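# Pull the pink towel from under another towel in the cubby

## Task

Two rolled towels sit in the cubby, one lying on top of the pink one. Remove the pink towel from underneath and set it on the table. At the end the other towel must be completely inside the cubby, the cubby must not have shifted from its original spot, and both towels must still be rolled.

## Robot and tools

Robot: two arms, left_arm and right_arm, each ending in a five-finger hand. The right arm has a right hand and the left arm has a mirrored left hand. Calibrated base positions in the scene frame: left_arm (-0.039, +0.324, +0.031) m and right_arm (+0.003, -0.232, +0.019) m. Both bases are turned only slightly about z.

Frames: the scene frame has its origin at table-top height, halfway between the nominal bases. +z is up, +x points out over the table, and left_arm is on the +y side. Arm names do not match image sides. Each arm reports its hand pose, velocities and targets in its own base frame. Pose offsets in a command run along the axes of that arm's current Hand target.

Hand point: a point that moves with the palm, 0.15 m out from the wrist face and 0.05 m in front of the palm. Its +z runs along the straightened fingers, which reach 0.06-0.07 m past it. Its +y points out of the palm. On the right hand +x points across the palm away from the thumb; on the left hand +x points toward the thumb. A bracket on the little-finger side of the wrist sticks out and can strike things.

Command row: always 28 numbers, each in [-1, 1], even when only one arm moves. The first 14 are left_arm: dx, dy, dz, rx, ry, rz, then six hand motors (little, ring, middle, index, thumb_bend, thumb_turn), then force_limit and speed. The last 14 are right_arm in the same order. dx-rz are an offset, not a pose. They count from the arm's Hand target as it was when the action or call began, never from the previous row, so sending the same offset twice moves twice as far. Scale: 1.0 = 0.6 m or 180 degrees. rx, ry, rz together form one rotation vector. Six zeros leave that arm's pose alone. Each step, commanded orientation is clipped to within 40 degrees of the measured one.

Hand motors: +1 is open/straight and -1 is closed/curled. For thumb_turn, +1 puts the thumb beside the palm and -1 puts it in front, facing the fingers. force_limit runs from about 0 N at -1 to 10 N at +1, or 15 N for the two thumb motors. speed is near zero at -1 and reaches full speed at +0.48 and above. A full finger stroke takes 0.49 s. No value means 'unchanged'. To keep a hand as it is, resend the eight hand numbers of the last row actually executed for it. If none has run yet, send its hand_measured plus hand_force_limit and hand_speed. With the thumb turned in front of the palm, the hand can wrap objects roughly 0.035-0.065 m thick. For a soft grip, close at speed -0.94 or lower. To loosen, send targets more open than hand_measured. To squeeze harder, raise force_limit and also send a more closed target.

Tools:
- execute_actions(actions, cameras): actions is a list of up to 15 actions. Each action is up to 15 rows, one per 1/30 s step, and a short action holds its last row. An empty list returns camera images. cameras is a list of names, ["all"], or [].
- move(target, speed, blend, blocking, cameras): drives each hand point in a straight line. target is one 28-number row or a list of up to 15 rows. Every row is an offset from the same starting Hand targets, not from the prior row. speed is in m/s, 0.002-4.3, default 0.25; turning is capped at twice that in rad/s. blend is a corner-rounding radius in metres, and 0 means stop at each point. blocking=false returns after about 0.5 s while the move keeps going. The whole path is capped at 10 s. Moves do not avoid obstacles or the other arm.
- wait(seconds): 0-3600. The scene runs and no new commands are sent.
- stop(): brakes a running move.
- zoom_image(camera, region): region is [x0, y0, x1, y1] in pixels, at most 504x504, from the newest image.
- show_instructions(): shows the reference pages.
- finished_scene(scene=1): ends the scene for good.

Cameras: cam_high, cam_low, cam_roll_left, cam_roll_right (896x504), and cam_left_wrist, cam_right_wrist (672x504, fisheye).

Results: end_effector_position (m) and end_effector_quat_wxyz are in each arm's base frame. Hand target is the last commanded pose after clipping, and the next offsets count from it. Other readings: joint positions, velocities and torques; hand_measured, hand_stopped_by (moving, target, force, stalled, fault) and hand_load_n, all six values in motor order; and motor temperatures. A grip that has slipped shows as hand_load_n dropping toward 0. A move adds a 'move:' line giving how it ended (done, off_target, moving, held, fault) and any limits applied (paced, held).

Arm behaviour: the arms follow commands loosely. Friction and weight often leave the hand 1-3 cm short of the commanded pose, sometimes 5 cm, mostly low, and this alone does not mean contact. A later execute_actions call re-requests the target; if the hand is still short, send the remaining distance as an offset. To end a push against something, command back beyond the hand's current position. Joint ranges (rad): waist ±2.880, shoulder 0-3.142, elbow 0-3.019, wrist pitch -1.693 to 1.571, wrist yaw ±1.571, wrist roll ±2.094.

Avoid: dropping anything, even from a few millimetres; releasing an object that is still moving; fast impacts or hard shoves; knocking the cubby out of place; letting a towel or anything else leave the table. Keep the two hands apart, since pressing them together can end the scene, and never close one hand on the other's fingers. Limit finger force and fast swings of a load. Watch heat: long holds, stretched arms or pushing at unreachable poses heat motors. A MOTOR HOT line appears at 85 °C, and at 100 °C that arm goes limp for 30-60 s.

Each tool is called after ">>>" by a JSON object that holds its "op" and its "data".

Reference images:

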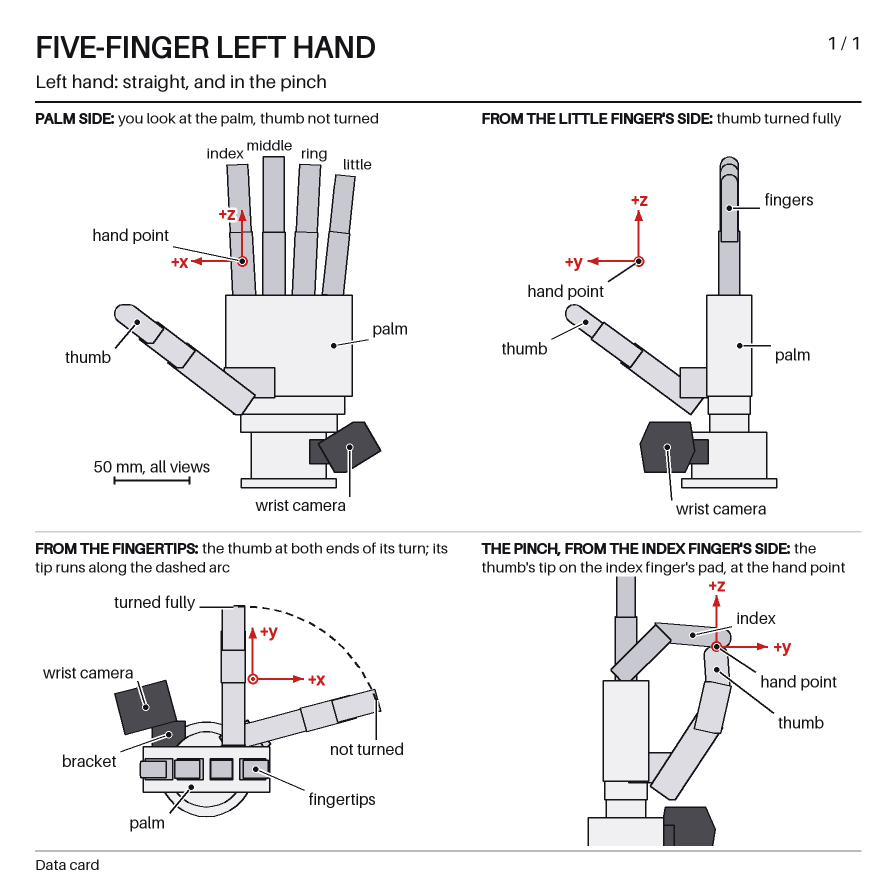

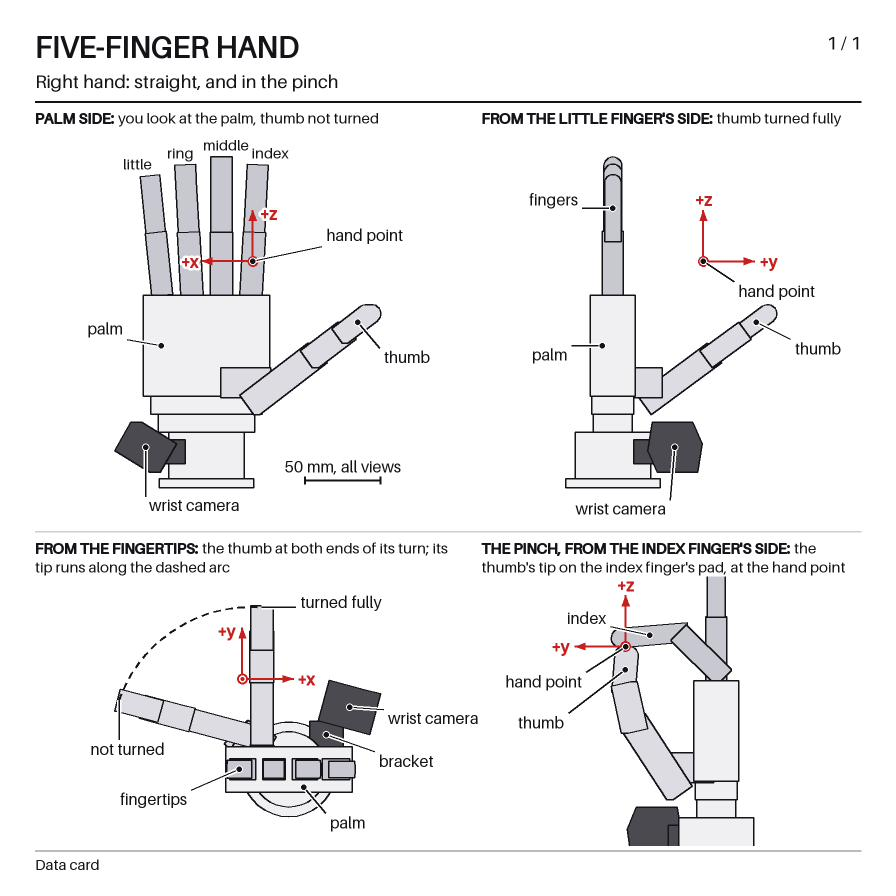

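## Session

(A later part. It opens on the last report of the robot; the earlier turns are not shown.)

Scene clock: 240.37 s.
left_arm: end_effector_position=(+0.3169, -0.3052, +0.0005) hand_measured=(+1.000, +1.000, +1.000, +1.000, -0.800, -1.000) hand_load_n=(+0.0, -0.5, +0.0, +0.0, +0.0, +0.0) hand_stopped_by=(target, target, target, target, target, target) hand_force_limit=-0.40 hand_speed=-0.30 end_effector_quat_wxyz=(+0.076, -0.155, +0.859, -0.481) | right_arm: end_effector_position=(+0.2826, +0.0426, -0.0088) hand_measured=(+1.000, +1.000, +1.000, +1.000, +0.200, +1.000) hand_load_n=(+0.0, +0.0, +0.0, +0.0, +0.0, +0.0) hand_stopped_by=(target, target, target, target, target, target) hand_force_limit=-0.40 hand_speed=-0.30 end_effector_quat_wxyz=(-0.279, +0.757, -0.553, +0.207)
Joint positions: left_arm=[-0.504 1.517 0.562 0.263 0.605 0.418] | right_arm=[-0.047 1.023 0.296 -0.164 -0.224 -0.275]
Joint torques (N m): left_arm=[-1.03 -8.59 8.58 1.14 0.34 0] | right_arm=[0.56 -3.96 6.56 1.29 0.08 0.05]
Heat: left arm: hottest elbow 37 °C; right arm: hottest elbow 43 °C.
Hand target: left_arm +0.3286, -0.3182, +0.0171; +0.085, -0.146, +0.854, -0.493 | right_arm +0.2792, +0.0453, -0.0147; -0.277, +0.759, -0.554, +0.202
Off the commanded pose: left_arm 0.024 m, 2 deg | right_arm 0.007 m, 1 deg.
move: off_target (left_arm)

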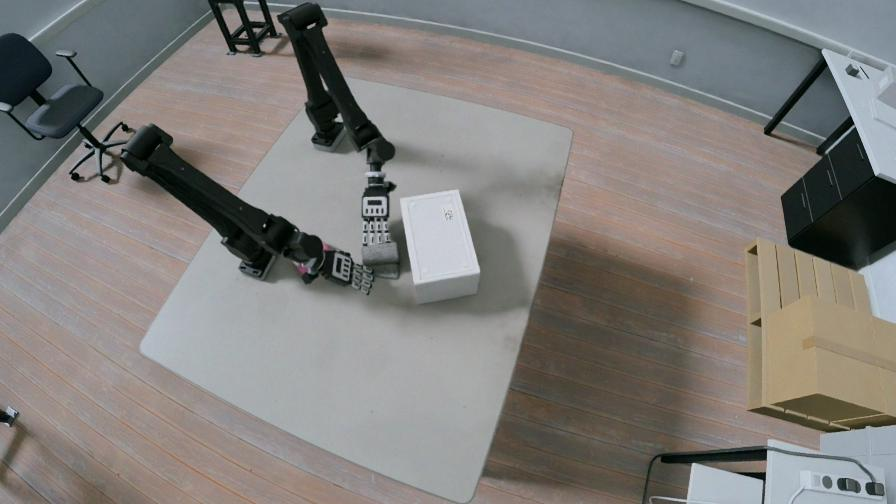

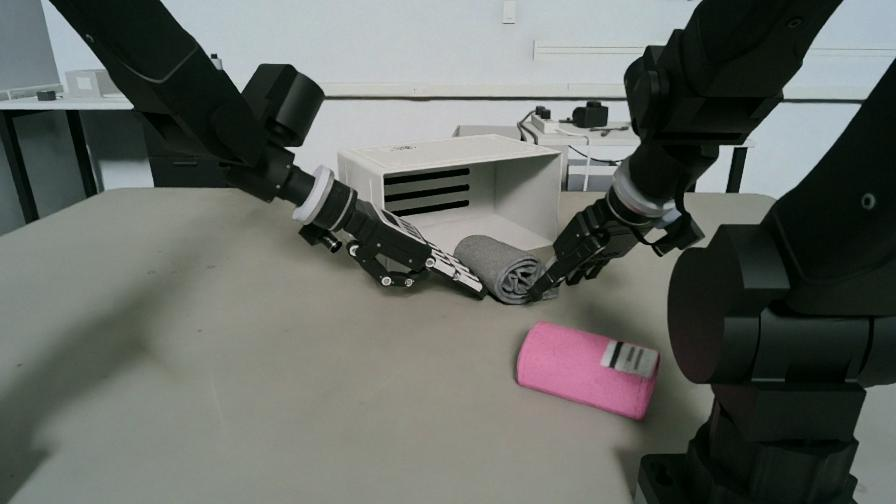

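>>> {"op": "move", "data": {"target": [0,0,0,0,0,0,1,1,1,1,-0.8,-1,-0.4,-0.3,0,0,-0.1333,0,0,0,1,1,1,1,0.2,1,-0.4,-0.3], "speed": 0.06, "cameras": ["cam_high","cam_roll_left"]}}

>>> {"op": "zoom_image", "data": {"camera": "cam_high", "region": [300, 180, 420, 300]}}

>>> {"op": "zoom_image", "data": {"camera": "cam_roll_left", "region": [350, 150, 650, 350]}}

Scene clock: 242.53 s.
left_arm: end_effector_position=(+0.3169, -0.3052, +0.0005) hand_measured=(+1.000, +1.000, +1.000, +1.000, -0.800, -1.000) hand_load_n=(+0.0, +0.0, -0.5, +0.0, +0.0, +0.5) hand_stopped_by=(target, target, target, target, target, target) hand_force_limit=-0.40 hand_speed=-0.30 end_effector_quat_wxyz=(+0.076, -0.155, +0.859, -0.481) | right_arm: end_effector_position=(+0.2189, +0.0333, +0.0305) hand_measured=(+1.000, +1.000, +1.000, +1.000, +0.200, +1.000) hand_load_n=(+0.0, +0.0, +0.0, +0.0, +0.0, +0.0) hand_stopped_by=(target, target, target, target, target, target) hand_force_limit=-0.40 hand_speed=-0.30 end_effector_quat_wxyz=(-0.269, +0.761, -0.559, +0.187)
Joint positions: left_arm=[-0.504 1.517 0.562 0.263 0.605 0.418] | right_arm=[-0.13 0.645 0.291 -0.601 -0.279 -0.345]
Joint torques (N m): left_arm=[-0.91 -8.53 8.55 1.11 0.34 0.01] | right_arm=[-0.85 -1.96 11.23 0.61 -0.21 -0.09]
Heat: left arm: hottest elbow 37 °C; right arm: hottest elbow 43 °C.
Hand target: left_arm +0.3286, -0.3182, +0.0171; +0.085, -0.146, +0.854, -0.493 | right_arm +0.2302, +0.0295, +0.0465; -0.277, +0.759, -0.554, +0.202
Off the commanded pose: left_arm 0.024 m, 2 deg | right_arm 0.020 m, 2 deg.
move: off_target (right_arm)

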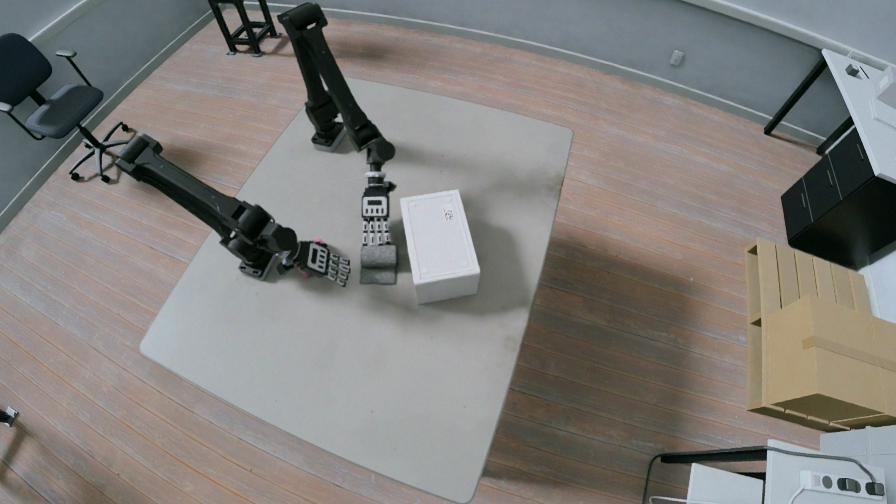

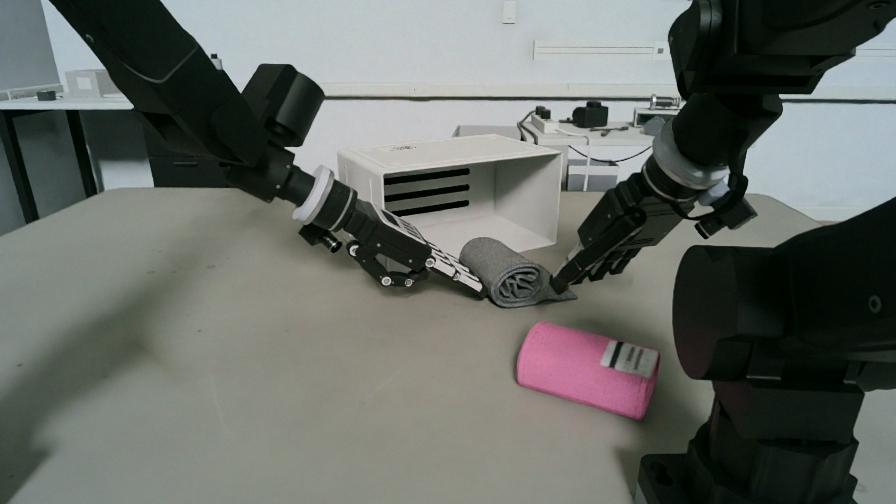

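Scaled by 4.200 from the camera's image (finer frame: 1280x720).

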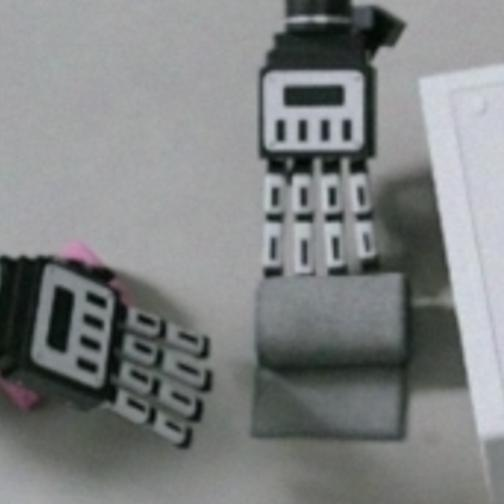

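Scaled by 1.680 from the camera's image (finer frame: 1280x720).

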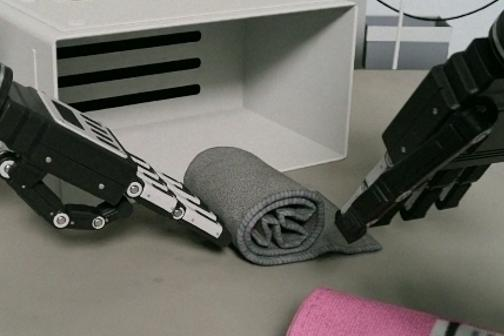

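>>> {"op": "move", "data": {"target": [[-0.0058,0.0518,-0.0498,0,0,0,1,1,1,1,-0.8,-1,-0.4,-0.3,0.0485,-0.0828,0.0402,0,0,0,1,1,1,1,0.2,1,-0.4,-0.3],[-0.0058,0.1025,-0.0205,0,0,0,1,1,1,1,-0.8,-1,-0.4,-0.3,0.0485,0.0028,0.1422,0,0,0,1,1,1,1,0.2,1,-0.4,-0.3]], "speed": [0.07,0.05], "cameras": ["cam_high","cam_roll_left"]}}

>>> {"op": "zoom_image", "data": {"camera": "cam_high", "region": [300, 180, 420, 300]}}

>>> {"op": "zoom_image", "data": {"camera": "cam_roll_left", "region": [350, 150, 650, 350]}}

Scene clock: 248.17 s.
left_arm: end_effector_position=(+0.3173, -0.2832, -0.0232) hand_measured=(+1.000, +1.000, +1.000, +1.000, -0.800, -1.000) hand_load_n=(+0.0, -0.5, +0.0, +0.0, +0.5, +0.0) hand_stopped_by=(target, target, target, target, target, target) hand_force_limit=-0.40 hand_speed=-0.30 end_effector_quat_wxyz=(+0.082, -0.143, +0.852, -0.496) | right_arm: end_effector_position=(+0.2986, +0.0199, -0.0087) hand_measured=(+1.000, +1.000, +1.000, +1.000, +0.200, +1.000) hand_load_n=(+0.0, +0.0, +0.0, +0.0, +0.0, +0.0) hand_stopped_by=(target, target, target, target, target, target) hand_force_limit=-0.40 hand_speed=-0.30 end_effector_quat_wxyz=(-0.285, +0.757, -0.549, +0.212)
Joint positions: left_arm=[-0.438 1.583 0.507 0.391 0.675 0.471] | right_arm=[-0.146 1.091 0.33 -0.136 -0.293 -0.358]
Joint torques (N m): left_arm=[1.14 -6.36 4.31 1.83 0.36 0.18] | right_arm=[-0.79 -4.07 5.76 1.09 -0.07 -0.09]
Heat: left arm: hottest elbow 37 °C; right arm: hottest elbow 43 °C.
Hand target: left_arm +0.3179, -0.2780, -0.0302; +0.084, -0.146, +0.854, -0.493 | right_arm +0.2901, +0.0182, -0.0199; -0.277, +0.759, -0.554, +0.202
Off the commanded pose: left_arm 0.009 m, 1 deg | right_arm 0.014 m, 2 deg.
move: off_target (right_arm)

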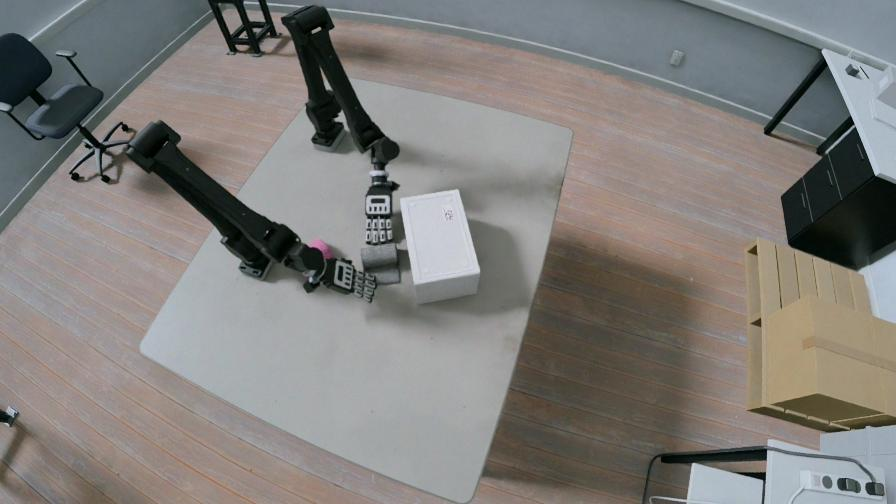

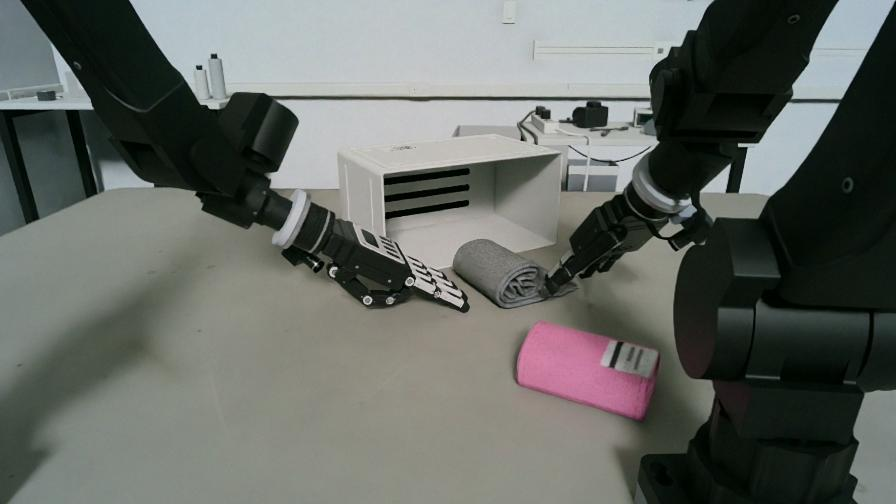

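Scaled by 4.200 from the camera's image (finer frame: 1280x720).

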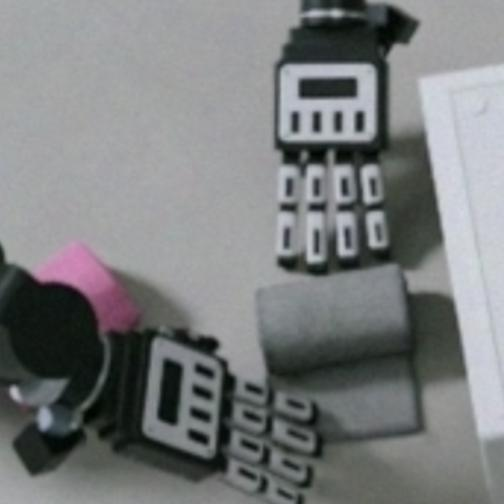

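Scaled by 1.680 from the camera's image (finer frame: 1280x720).

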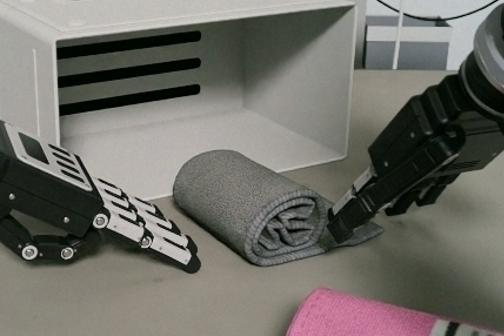

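>>> {"op": "move", "data": {"target": [[0,-0.0167,0.0289,0,0,0,1,1,1,1,-0.8,-1,-0.4,-0.3,0,0,0,0,0,0,1,1,1,1,0.2,1,-0.4,-0.3],[0,-0.0561,0.0138,0,0,0,1,1,1,1,-0.8,-1,-0.4,-0.3,0,0,0,0,0,0,1,1,1,1,0.2,1,-0.4,-0.3]], "speed": [0.04,0.04], "cameras": ["cam_high","cam_roll_left"]}}

>>> {"op": "zoom_image", "data": {"camera": "cam_high", "region": [300, 180, 420, 300]}}

>>> {"op": "zoom_image", "data": {"camera": "cam_roll_left", "region": [350, 150, 650, 350]}}

Scene clock: 250.30 s.
left_arm: end_effector_position=(+0.3157, -0.2894, -0.0186) hand_measured=(+1.000, +1.000, +1.000, +1.000, -0.800, -1.000) hand_load_n=(+0.0, +0.0, +0.0, +0.0, +0.0, +0.0) hand_stopped_by=(target, target, target, target, target, target) hand_force_limit=-0.40 hand_speed=-0.30 end_effector_quat_wxyz=(+0.077, -0.154, +0.858, -0.484) | right_arm: end_effector_position=(+0.2986, +0.0199, -0.0087) hand_measured=(+1.000, +1.000, +1.000, +1.000, +0.200, +1.000) hand_load_n=(+0.0, -0.5, +0.0, +0.0, +0.0, +0.0) hand_stopped_by=(target, target, target, target, target, target) hand_force_limit=-0.40 hand_speed=-0.30 end_effector_quat_wxyz=(-0.285, +0.757, -0.549, +0.212)
Joint positions: left_arm=[-0.464 1.561 0.526 0.331 0.637 0.449] | right_arm=[-0.146 1.091 0.33 -0.136 -0.293 -0.358]
Joint torques (N m): left_arm=[-0.85 -8.53 7.54 1.11 0.36 0.02] | right_arm=[-0.85 -4.01 5.75 1.05 -0.06 -0.08]
Heat: left arm: hottest elbow 37 °C; right arm: hottest elbow 42 °C.
Hand target: left_arm +0.3261, -0.3006, -0.0051; +0.085, -0.146, +0.854, -0.493 | right_arm +0.2901, +0.0182, -0.0199; -0.277, +0.759, -0.554, +0.202
Off the commanded pose: left_arm 0.020 m, 2 deg | right_arm 0.014 m, 2 deg.
move: off_target (left_arm)

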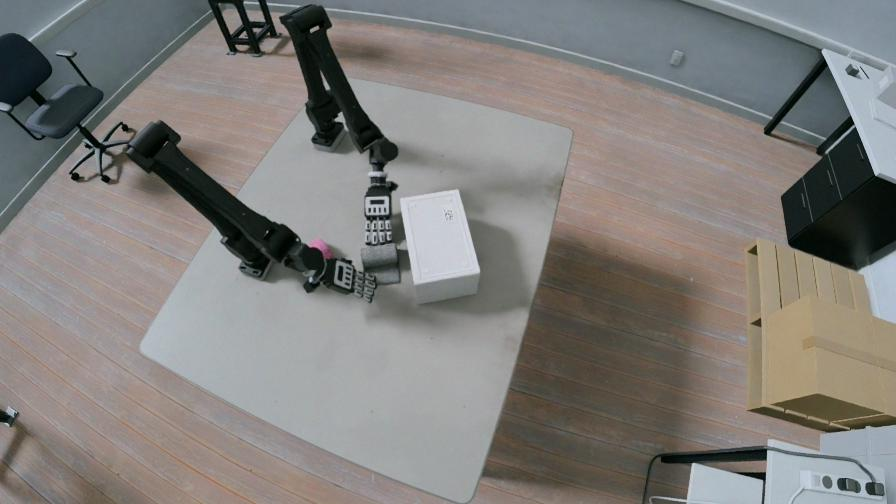

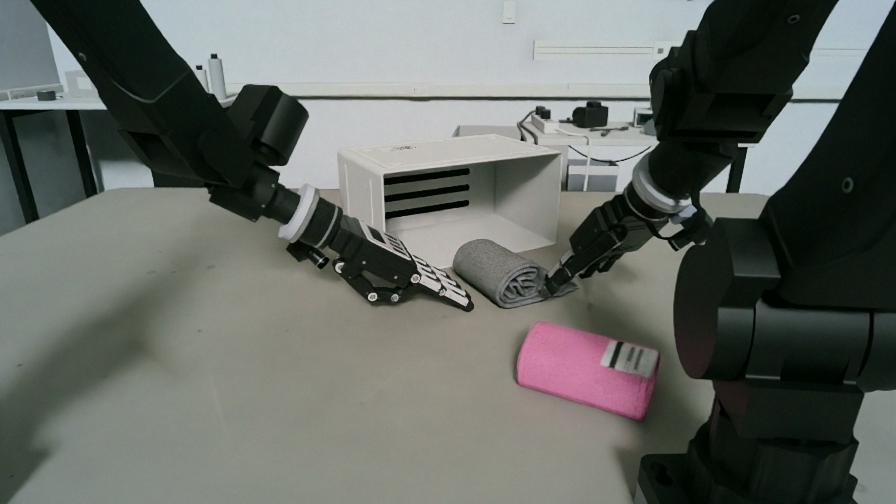

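Scaled by 4.200 from the camera's image (finer frame: 1280x720).

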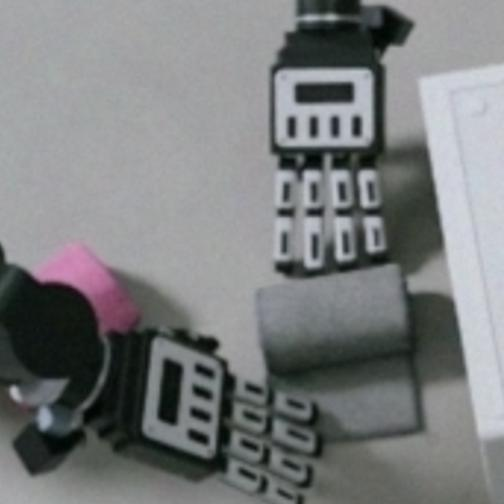

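Scaled by 1.680 from the camera's image (finer frame: 1280x720).

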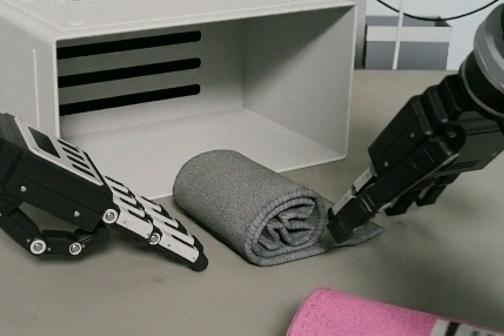

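>>> {"op": "move", "data": {"target": [0,0.035,0.0395,0,0,0,1,1,1,1,-0.8,-1,-0.4,-0.3,0,0,0,0,0,0,1,1,1,1,0.2,1,-0.4,-0.3], "speed": 0.04, "cameras": ["cam_roll_left"]}}

>>> {"op": "zoom_image", "data": {"camera": "cam_roll_left", "region": [350, 150, 650, 350]}}

Scene clock: 251.63 s.
left_arm: end_effector_position=(+0.3288, -0.3050, -0.0253) hand_measured=(+1.000, +1.000, +1.000, +1.000, -0.800, -1.000) hand_load_n=(+0.0, +0.0, +0.0, +0.0, +0.0, +0.0) hand_stopped_by=(target, target, target, target, target, target) hand_force_limit=-0.40 hand_speed=-0.30 end_effector_quat_wxyz=(+0.091, -0.143, +0.849, -0.500) | right_arm: end_effector_position=(+0.2986, +0.0199, -0.0087) hand_measured=(+1.000, +1.000, +1.000, +1.000, +0.200, +1.000) hand_load_n=(+0.0, +0.0, +0.5, +0.0, +0.0, +0.0) hand_stopped_by=(target, target, target, target, target, target) hand_force_limit=-0.40 hand_speed=-0.30 end_effector_quat_wxyz=(-0.285, +0.757, -0.549, +0.212)
Joint positions: left_arm=[-0.482 1.631 0.544 0.444 0.633 0.431] | right_arm=[-0.146 1.091 0.33 -0.136 -0.293 -0.358]
Joint torques (N m): left_arm=[-1.08 -5.83 6.17 1.36 -0.07 0.05] | right_arm=[-0.79 -3.55 5.81 1.1 -0.06 -0.1]
Heat: left arm: hottest elbow 37 °C; right arm: hottest elbow 42 °C.
Hand target: left_arm +0.3293, -0.3101, -0.0351; +0.085, -0.146, +0.854, -0.493 | right_arm +0.2901, +0.0182, -0.0199; -0.277, +0.759, -0.554, +0.202
Off the commanded pose: left_arm 0.011 m, 1 deg | right_arm 0.014 m, 2 deg.
move: off_target (left_arm)

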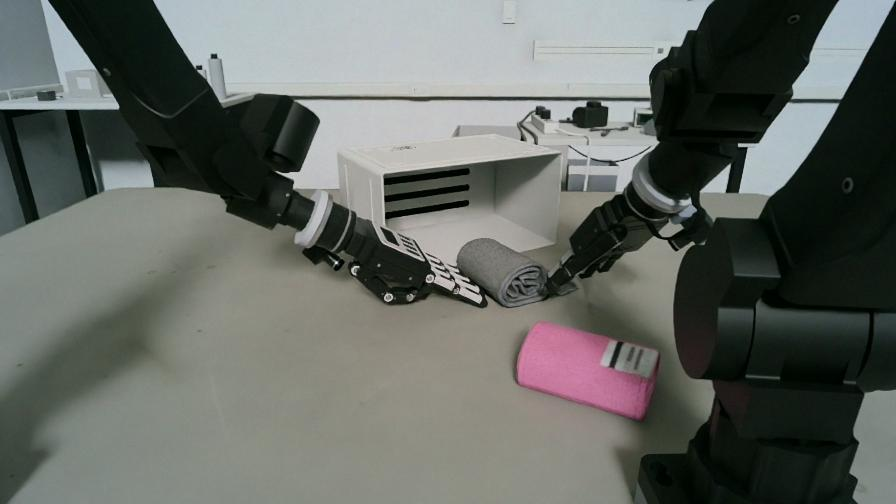

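Scaled by 1.680 from the camera's image (finer frame: 1280x720).

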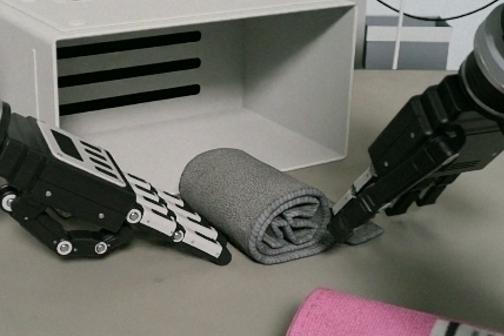

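>>> {"op": "move", "data": {"target": [0,-0.0847,-0.02,0,0,0,1,1,1,1,-0.8,-1,-0.4,-0.3,0,0,0,0,0,0,1,1,1,1,0.2,1,-0.4,-0.3], "speed": 0.04, "cameras": ["cam_roll_left"]}}

>>> {"op": "zoom_image", "data": {"camera": "cam_roll_left", "region": [350, 150, 650, 350]}}

Scene clock: 253.50 s.
left_arm: end_effector_position=(+0.3233, -0.3115, -0.0010) hand_measured=(+1.000, +1.000, +1.000, +1.000, -0.800, -1.000) hand_load_n=(+0.0, +0.0, +0.0, +0.0, +0.0, +0.0) hand_stopped_by=(target, target, target, target, target, target) hand_force_limit=-0.40 hand_speed=-0.30 end_effector_quat_wxyz=(+0.076, -0.154, +0.859, -0.482) | right_arm: end_effector_position=(+0.2986, +0.0199, -0.0087) hand_measured=(+1.000, +1.000, +1.000, +1.000, +0.200, +1.000) hand_load_n=(+0.0, +0.0, +0.0, +0.0, +0.0, +0.0) hand_stopped_by=(target, target, target, target, target, target) hand_force_limit=-0.40 hand_speed=-0.30 end_effector_quat_wxyz=(-0.285, +0.757, -0.549, +0.212)
Joint positions: left_arm=[-0.511 1.541 0.583 0.27 0.6 0.414] | right_arm=[-0.146 1.091 0.33 -0.136 -0.293 -0.358]
Joint torques (N m): left_arm=[-0.91 -8.76 8.49 1.2 0.34 0.03] | right_arm=[-0.62 -3.96 5.85 1.03 -0.07 -0.1]
Heat: left arm: hottest elbow 37 °C; right arm: hottest elbow 42 °C.
Hand target: left_arm +0.3344, -0.3243, +0.0149; +0.085, -0.146, +0.854, -0.493 | right_arm +0.2901, +0.0182, -0.0199; -0.277, +0.759, -0.554, +0.202
Off the commanded pose: left_arm 0.023 m, 2 deg | right_arm 0.014 m, 2 deg.
move: off_target (left_arm)

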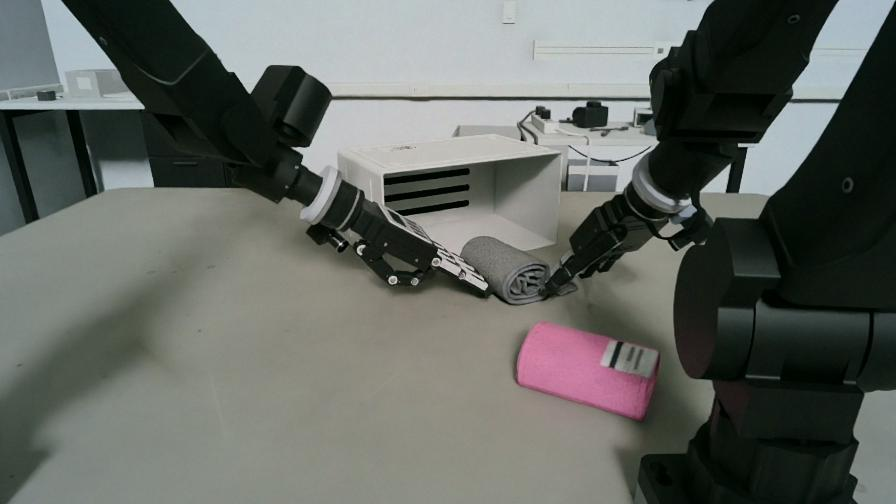

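Scaled by 1.680 from the camera's image (finer frame: 1280x720).

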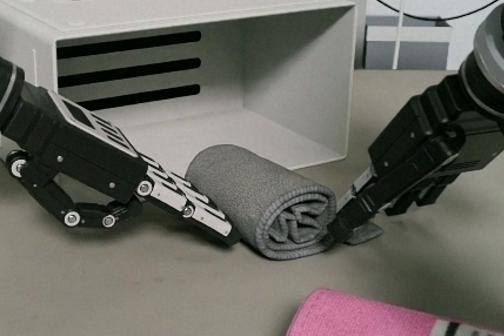

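>>> {"op": "move", "data": {"target": [0,-0.0527,0.008,0,0,0,1,1,1,1,-0.8,-1,-0.4,-0.3,0,0,0,0,0,0,1,1,1,1,0.2,1,-0.4,-0.3], "speed": 0.04, "cameras": ["cam_high","cam_roll_left"]}}

>>> {"op": "zoom_image", "data": {"camera": "cam_high", "region": [300, 180, 420, 300]}}

>>> {"op": "zoom_image", "data": {"camera": "cam_roll_left", "region": [350, 150, 650, 350]}}

Scene clock: 254.83 s.
left_arm: end_effector_position=(+0.3297, -0.3294, +0.0208) hand_measured=(+1.000, +1.000, +1.000, +1.000, -0.800, -1.000) hand_load_n=(+0.0, +0.0, +0.0, +0.0, +0.0, +0.0) hand_stopped_by=(target, target, target, target, target, target) hand_force_limit=-0.40 hand_speed=-0.30 end_effector_quat_wxyz=(+0.075, -0.155, +0.860, -0.480) | right_arm: end_effector_position=(+0.2986, +0.0199, -0.0087) hand_measured=(+1.000, +1.000, +1.000, +1.000, +0.200, +1.000) hand_load_n=(+0.0, +0.0, +0.0, +0.0, +0.0, +0.0) hand_stopped_by=(target, target, target, target, target, target) hand_force_limit=-0.40 hand_speed=-0.30 end_effector_quat_wxyz=(-0.285, +0.757, -0.549, +0.212)
Joint positions: left_arm=[-0.546 1.511 0.64 0.192 0.573 0.39] | right_arm=[-0.146 1.091 0.33 -0.136 -0.293 -0.358]
Joint torques (N m): left_arm=[-0.79 -9 9.29 1.21 0.32 0.01] | right_arm=[-0.73 -3.96 5.81 1.06 -0.07 -0.09]
Heat: left arm: hottest elbow 37 °C; right arm: hottest elbow 42 °C.
Hand target: left_arm +0.3410, -0.3431, +0.0398; +0.085, -0.146, +0.854, -0.493 | right_arm +0.2901, +0.0182, -0.0199; -0.277, +0.759, -0.554, +0.202
Off the commanded pose: left_arm 0.026 m, 2 deg | right_arm 0.014 m, 2 deg.
move: off_target (left_arm)

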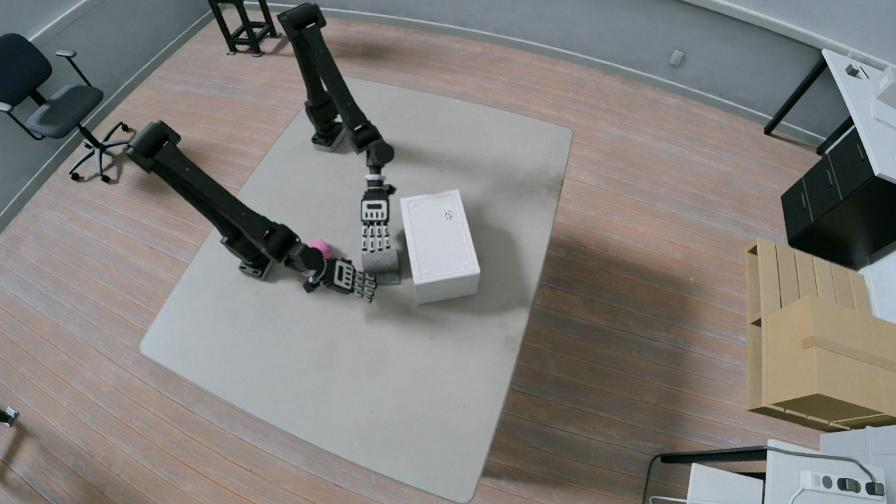

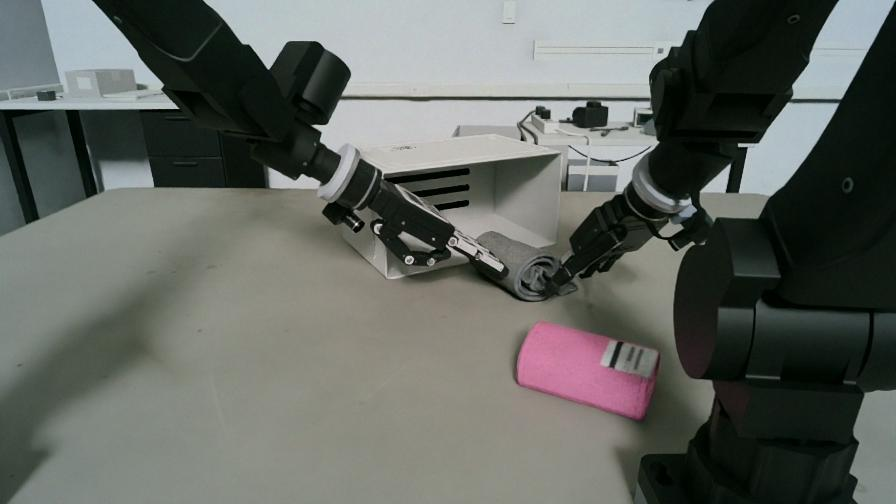

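Scaled by 4.200 from the camera's image (finer frame: 1280x720).

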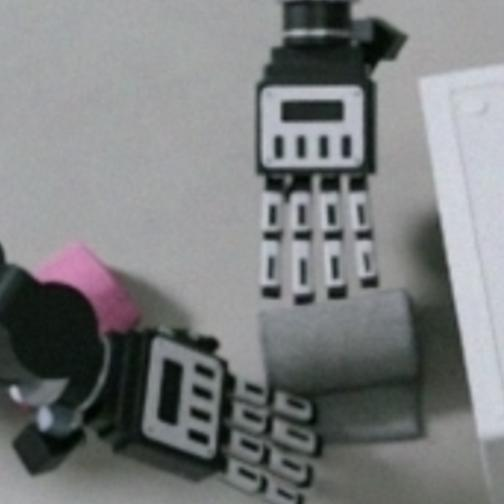

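Scaled by 1.680 from the camera's image (finer frame: 1280x720).

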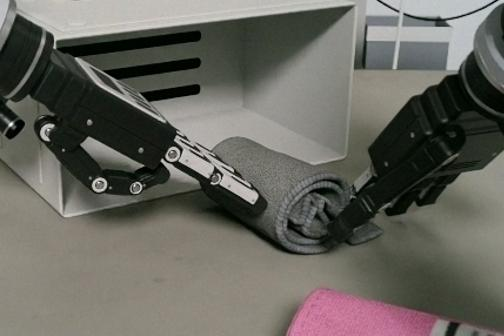

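>>> {"op": "move", "data": {"target": [0,-0.0455,0.0122,0,0,0,1,1,1,1,-0.8,-1,-0.4,-0.3,0,0,0,0,0,0,1,1,1,1,0.2,1,-0.4,-0.3], "speed": 0.04, "cameras": ["cam_high","cam_roll_left"]}}

>>> {"op": "zoom_image", "data": {"camera": "cam_high", "region": [300, 180, 420, 300]}}

>>> {"op": "zoom_image", "data": {"camera": "cam_roll_left", "region": [350, 150, 650, 350]}}

Scene clock: 256.07 s.
left_arm: end_effector_position=(+0.3369, -0.3481, +0.0390) hand_measured=(+1.000, +1.000, +1.000, +1.000, -0.800, -1.000) hand_load_n=(+0.0, -0.5, +0.0, +0.0, +0.0, +0.0) hand_stopped_by=(target, target, target, target, target, target) hand_force_limit=-0.40 hand_speed=-0.30 end_effector_quat_wxyz=(+0.075, -0.154, +0.861, -0.479) | right_arm: end_effector_position=(+0.2986, +0.0199, -0.0087) hand_measured=(+1.000, +1.000, +1.000, +1.000, +0.200, +1.000) hand_load_n=(+0.0, +0.0, +0.0, +0.0, +0.0, +0.0) hand_stopped_by=(target, target, target, target, target, target) hand_force_limit=-0.40 hand_speed=-0.30 end_effector_quat_wxyz=(-0.285, +0.757, -0.549, +0.212)
Joint positions: left_arm=[-0.578 1.502 0.699 0.134 0.548 0.368] | right_arm=[-0.146 1.091 0.33 -0.136 -0.293 -0.358]
Joint torques (N m): left_arm=[-0.85 -9.41 9.83 1.13 0.29 0.01] | right_arm=[-0.62 -3.78 5.83 1.07 -0.09 -0.09]
Heat: left arm: hottest elbow 37 °C; right arm: hottest elbow 42 °C.
Hand target: left_arm +0.3477, -0.3620, +0.0599; +0.085, -0.146, +0.854, -0.493 | right_arm +0.2901, +0.0182, -0.0199; -0.277, +0.759, -0.554, +0.202
Off the commanded pose: left_arm 0.027 m, 2 deg | right_arm 0.014 m, 2 deg.
move: off_target (left_arm)

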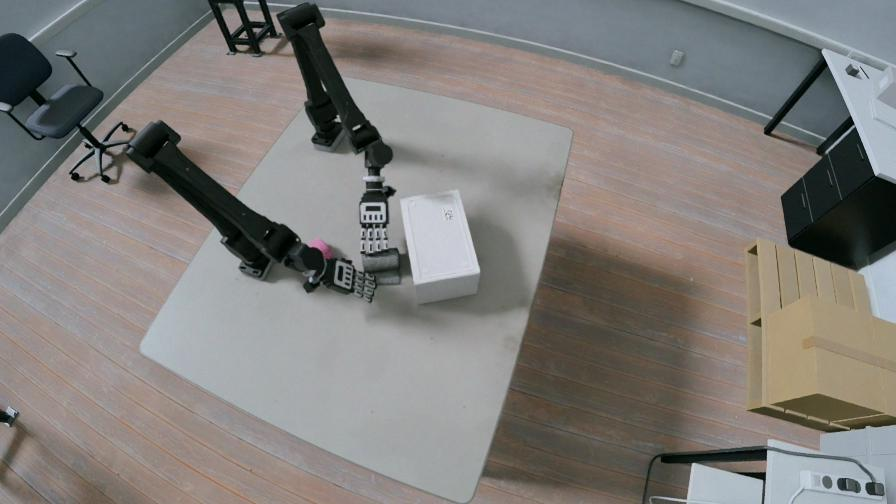

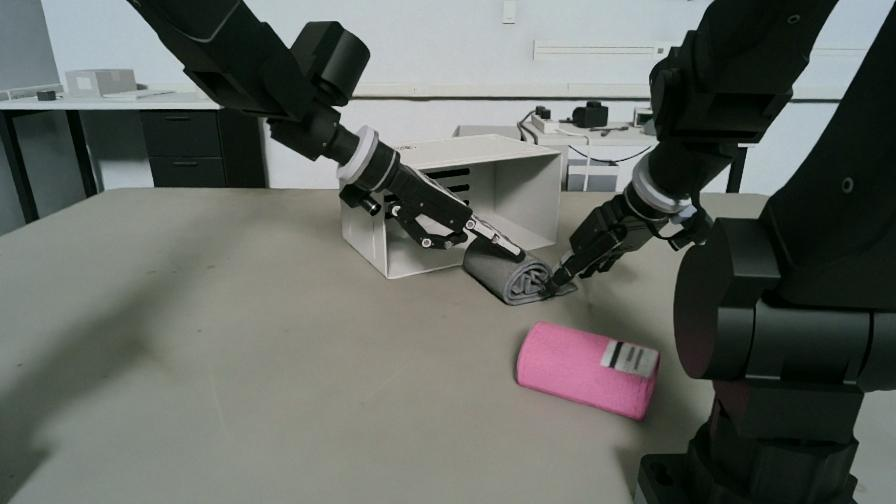

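Scaled by 4.200 from the camera's image (finer frame: 1280x720).

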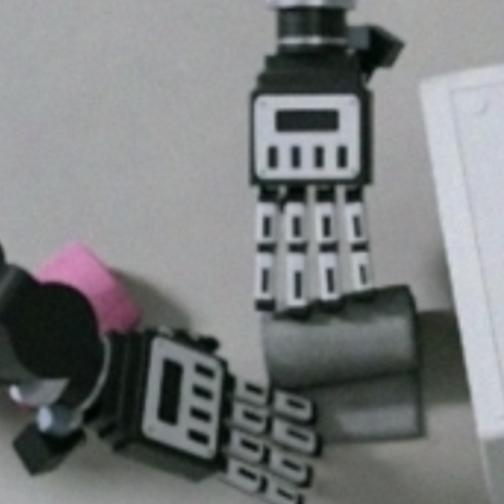

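Scaled by 1.680 from the camera's image (finer frame: 1280x720).

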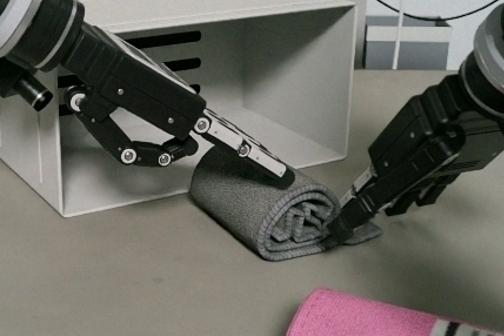

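>>> {"op": "zoom_image", "data": {"camera": "cam_roll_left", "region": [450, 220, 600, 320]}}

Scaled by 3.360 from the camera's image (finer frame: 1280x720).

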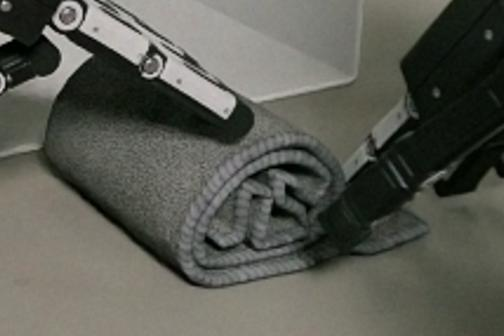

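>>> {"op": "move", "data": {"target": [[0,-0.0133,-0.027,0,0,0,1,1,1,1,-0.8,-1,-0.4,-0.3,0,0,0,0,0,0,1,1,1,1,0.2,1,-0.4,-0.3],[0,0.071,-0.1228,0,0,0,1,1,1,1,-0.8,-1,-0.4,-0.3,0,0,0,0,0,0,1,1,1,1,0.2,1,-0.4,-0.3],[0,0.2082,-0.0437,0,0,0,1,1,1,1,-0.8,-1,-0.4,-0.3,0,0,0,0,0,0,1,1,1,1,0.2,1,-0.4,-0.3]], "speed": [0.05,0.08,0.05], "cameras": ["cam_high","cam_roll_left"]}}

>>> {"op": "zoom_image", "data": {"camera": "cam_high", "region": [300, 180, 420, 300]}}

>>> {"op": "zoom_image", "data": {"camera": "cam_roll_left", "region": [400, 200, 600, 340]}}

Scene clock: 261.30 s.
left_arm: end_effector_position=(+0.3207, -0.2879, -0.0246) hand_measured=(+1.000, +1.000, +1.000, +1.000, -0.800, -1.000) hand_load_n=(+0.0, +0.0, +0.0, +0.0, +0.0, +0.0) hand_stopped_by=(target, target, target, target, target, target) hand_force_limit=-0.40 hand_speed=-0.30 end_effector_quat_wxyz=(+0.085, -0.140, +0.850, -0.500) | right_arm: end_effector_position=(+0.2986, +0.0199, -0.0087) hand_measured=(+1.000, +1.000, +1.000, +1.000, +0.200, +1.000) hand_load_n=(+0.0, +0.0, +0.0, +0.0, +0.0, +0.0) hand_stopped_by=(target, target, target, target, target, target) hand_force_limit=-0.40 hand_speed=-0.30 end_effector_quat_wxyz=(-0.285, +0.757, -0.549, +0.212)
Joint positions: left_arm=[-0.444 1.602 0.513 0.418 0.673 0.465] | right_arm=[-0.146 1.091 0.33 -0.136 -0.293 -0.358]
Joint torques (N m): left_arm=[0.91 -6.12 4.04 1.76 0.2 0.18] | right_arm=[-0.91 -3.9 5.82 1.1 -0.07 -0.07]
Heat: left arm: hottest elbow 37 °C; right arm: hottest elbow 41 °C.
Hand target: left_arm +0.3192, -0.2816, -0.0353; +0.085, -0.146, +0.854, -0.493 | right_arm +0.2901, +0.0182, -0.0199; -0.277, +0.759, -0.554, +0.202
Off the commanded pose: left_arm 0.012 m, 1 deg | right_arm 0.014 m, 2 deg.
move: off_target (left_arm)

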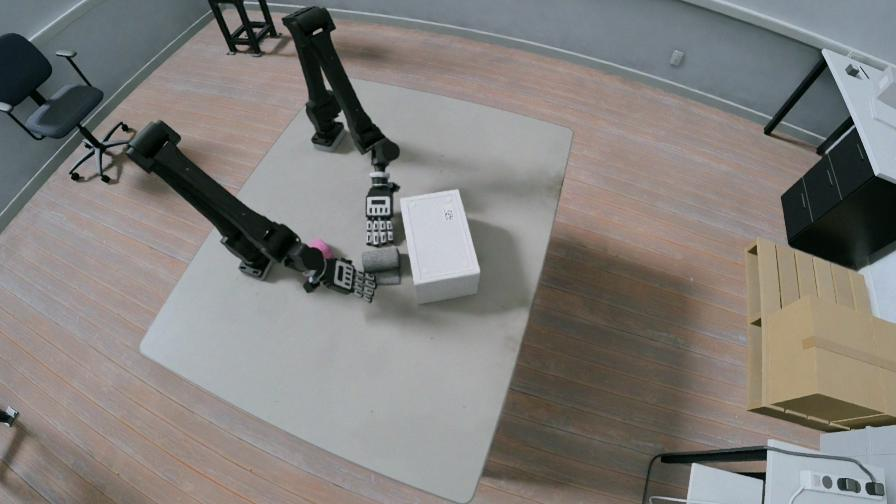

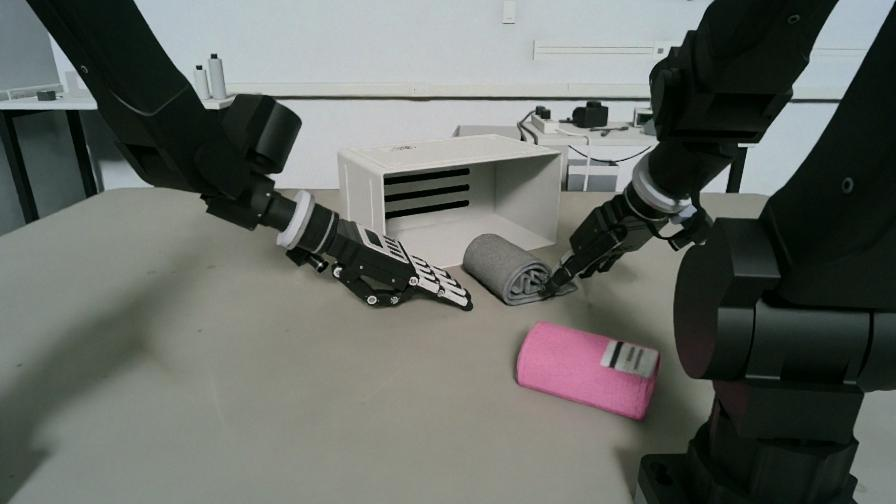

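Scaled by 4.200 from the camera's image (finer frame: 1280x720).

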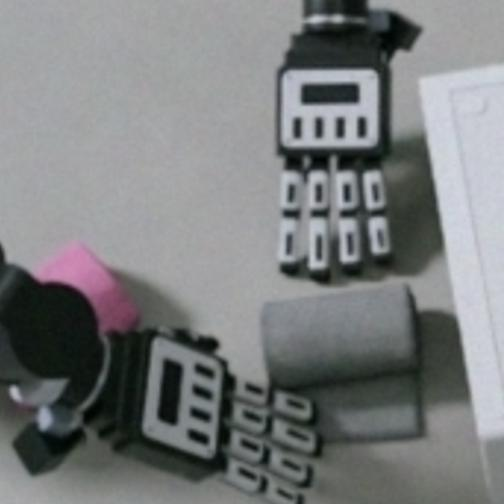

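Scaled by 2.520 from the camera's image (finer frame: 1280x720).

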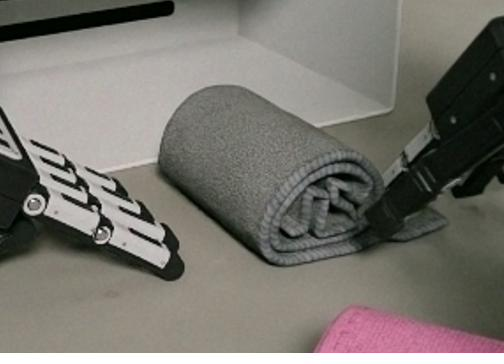

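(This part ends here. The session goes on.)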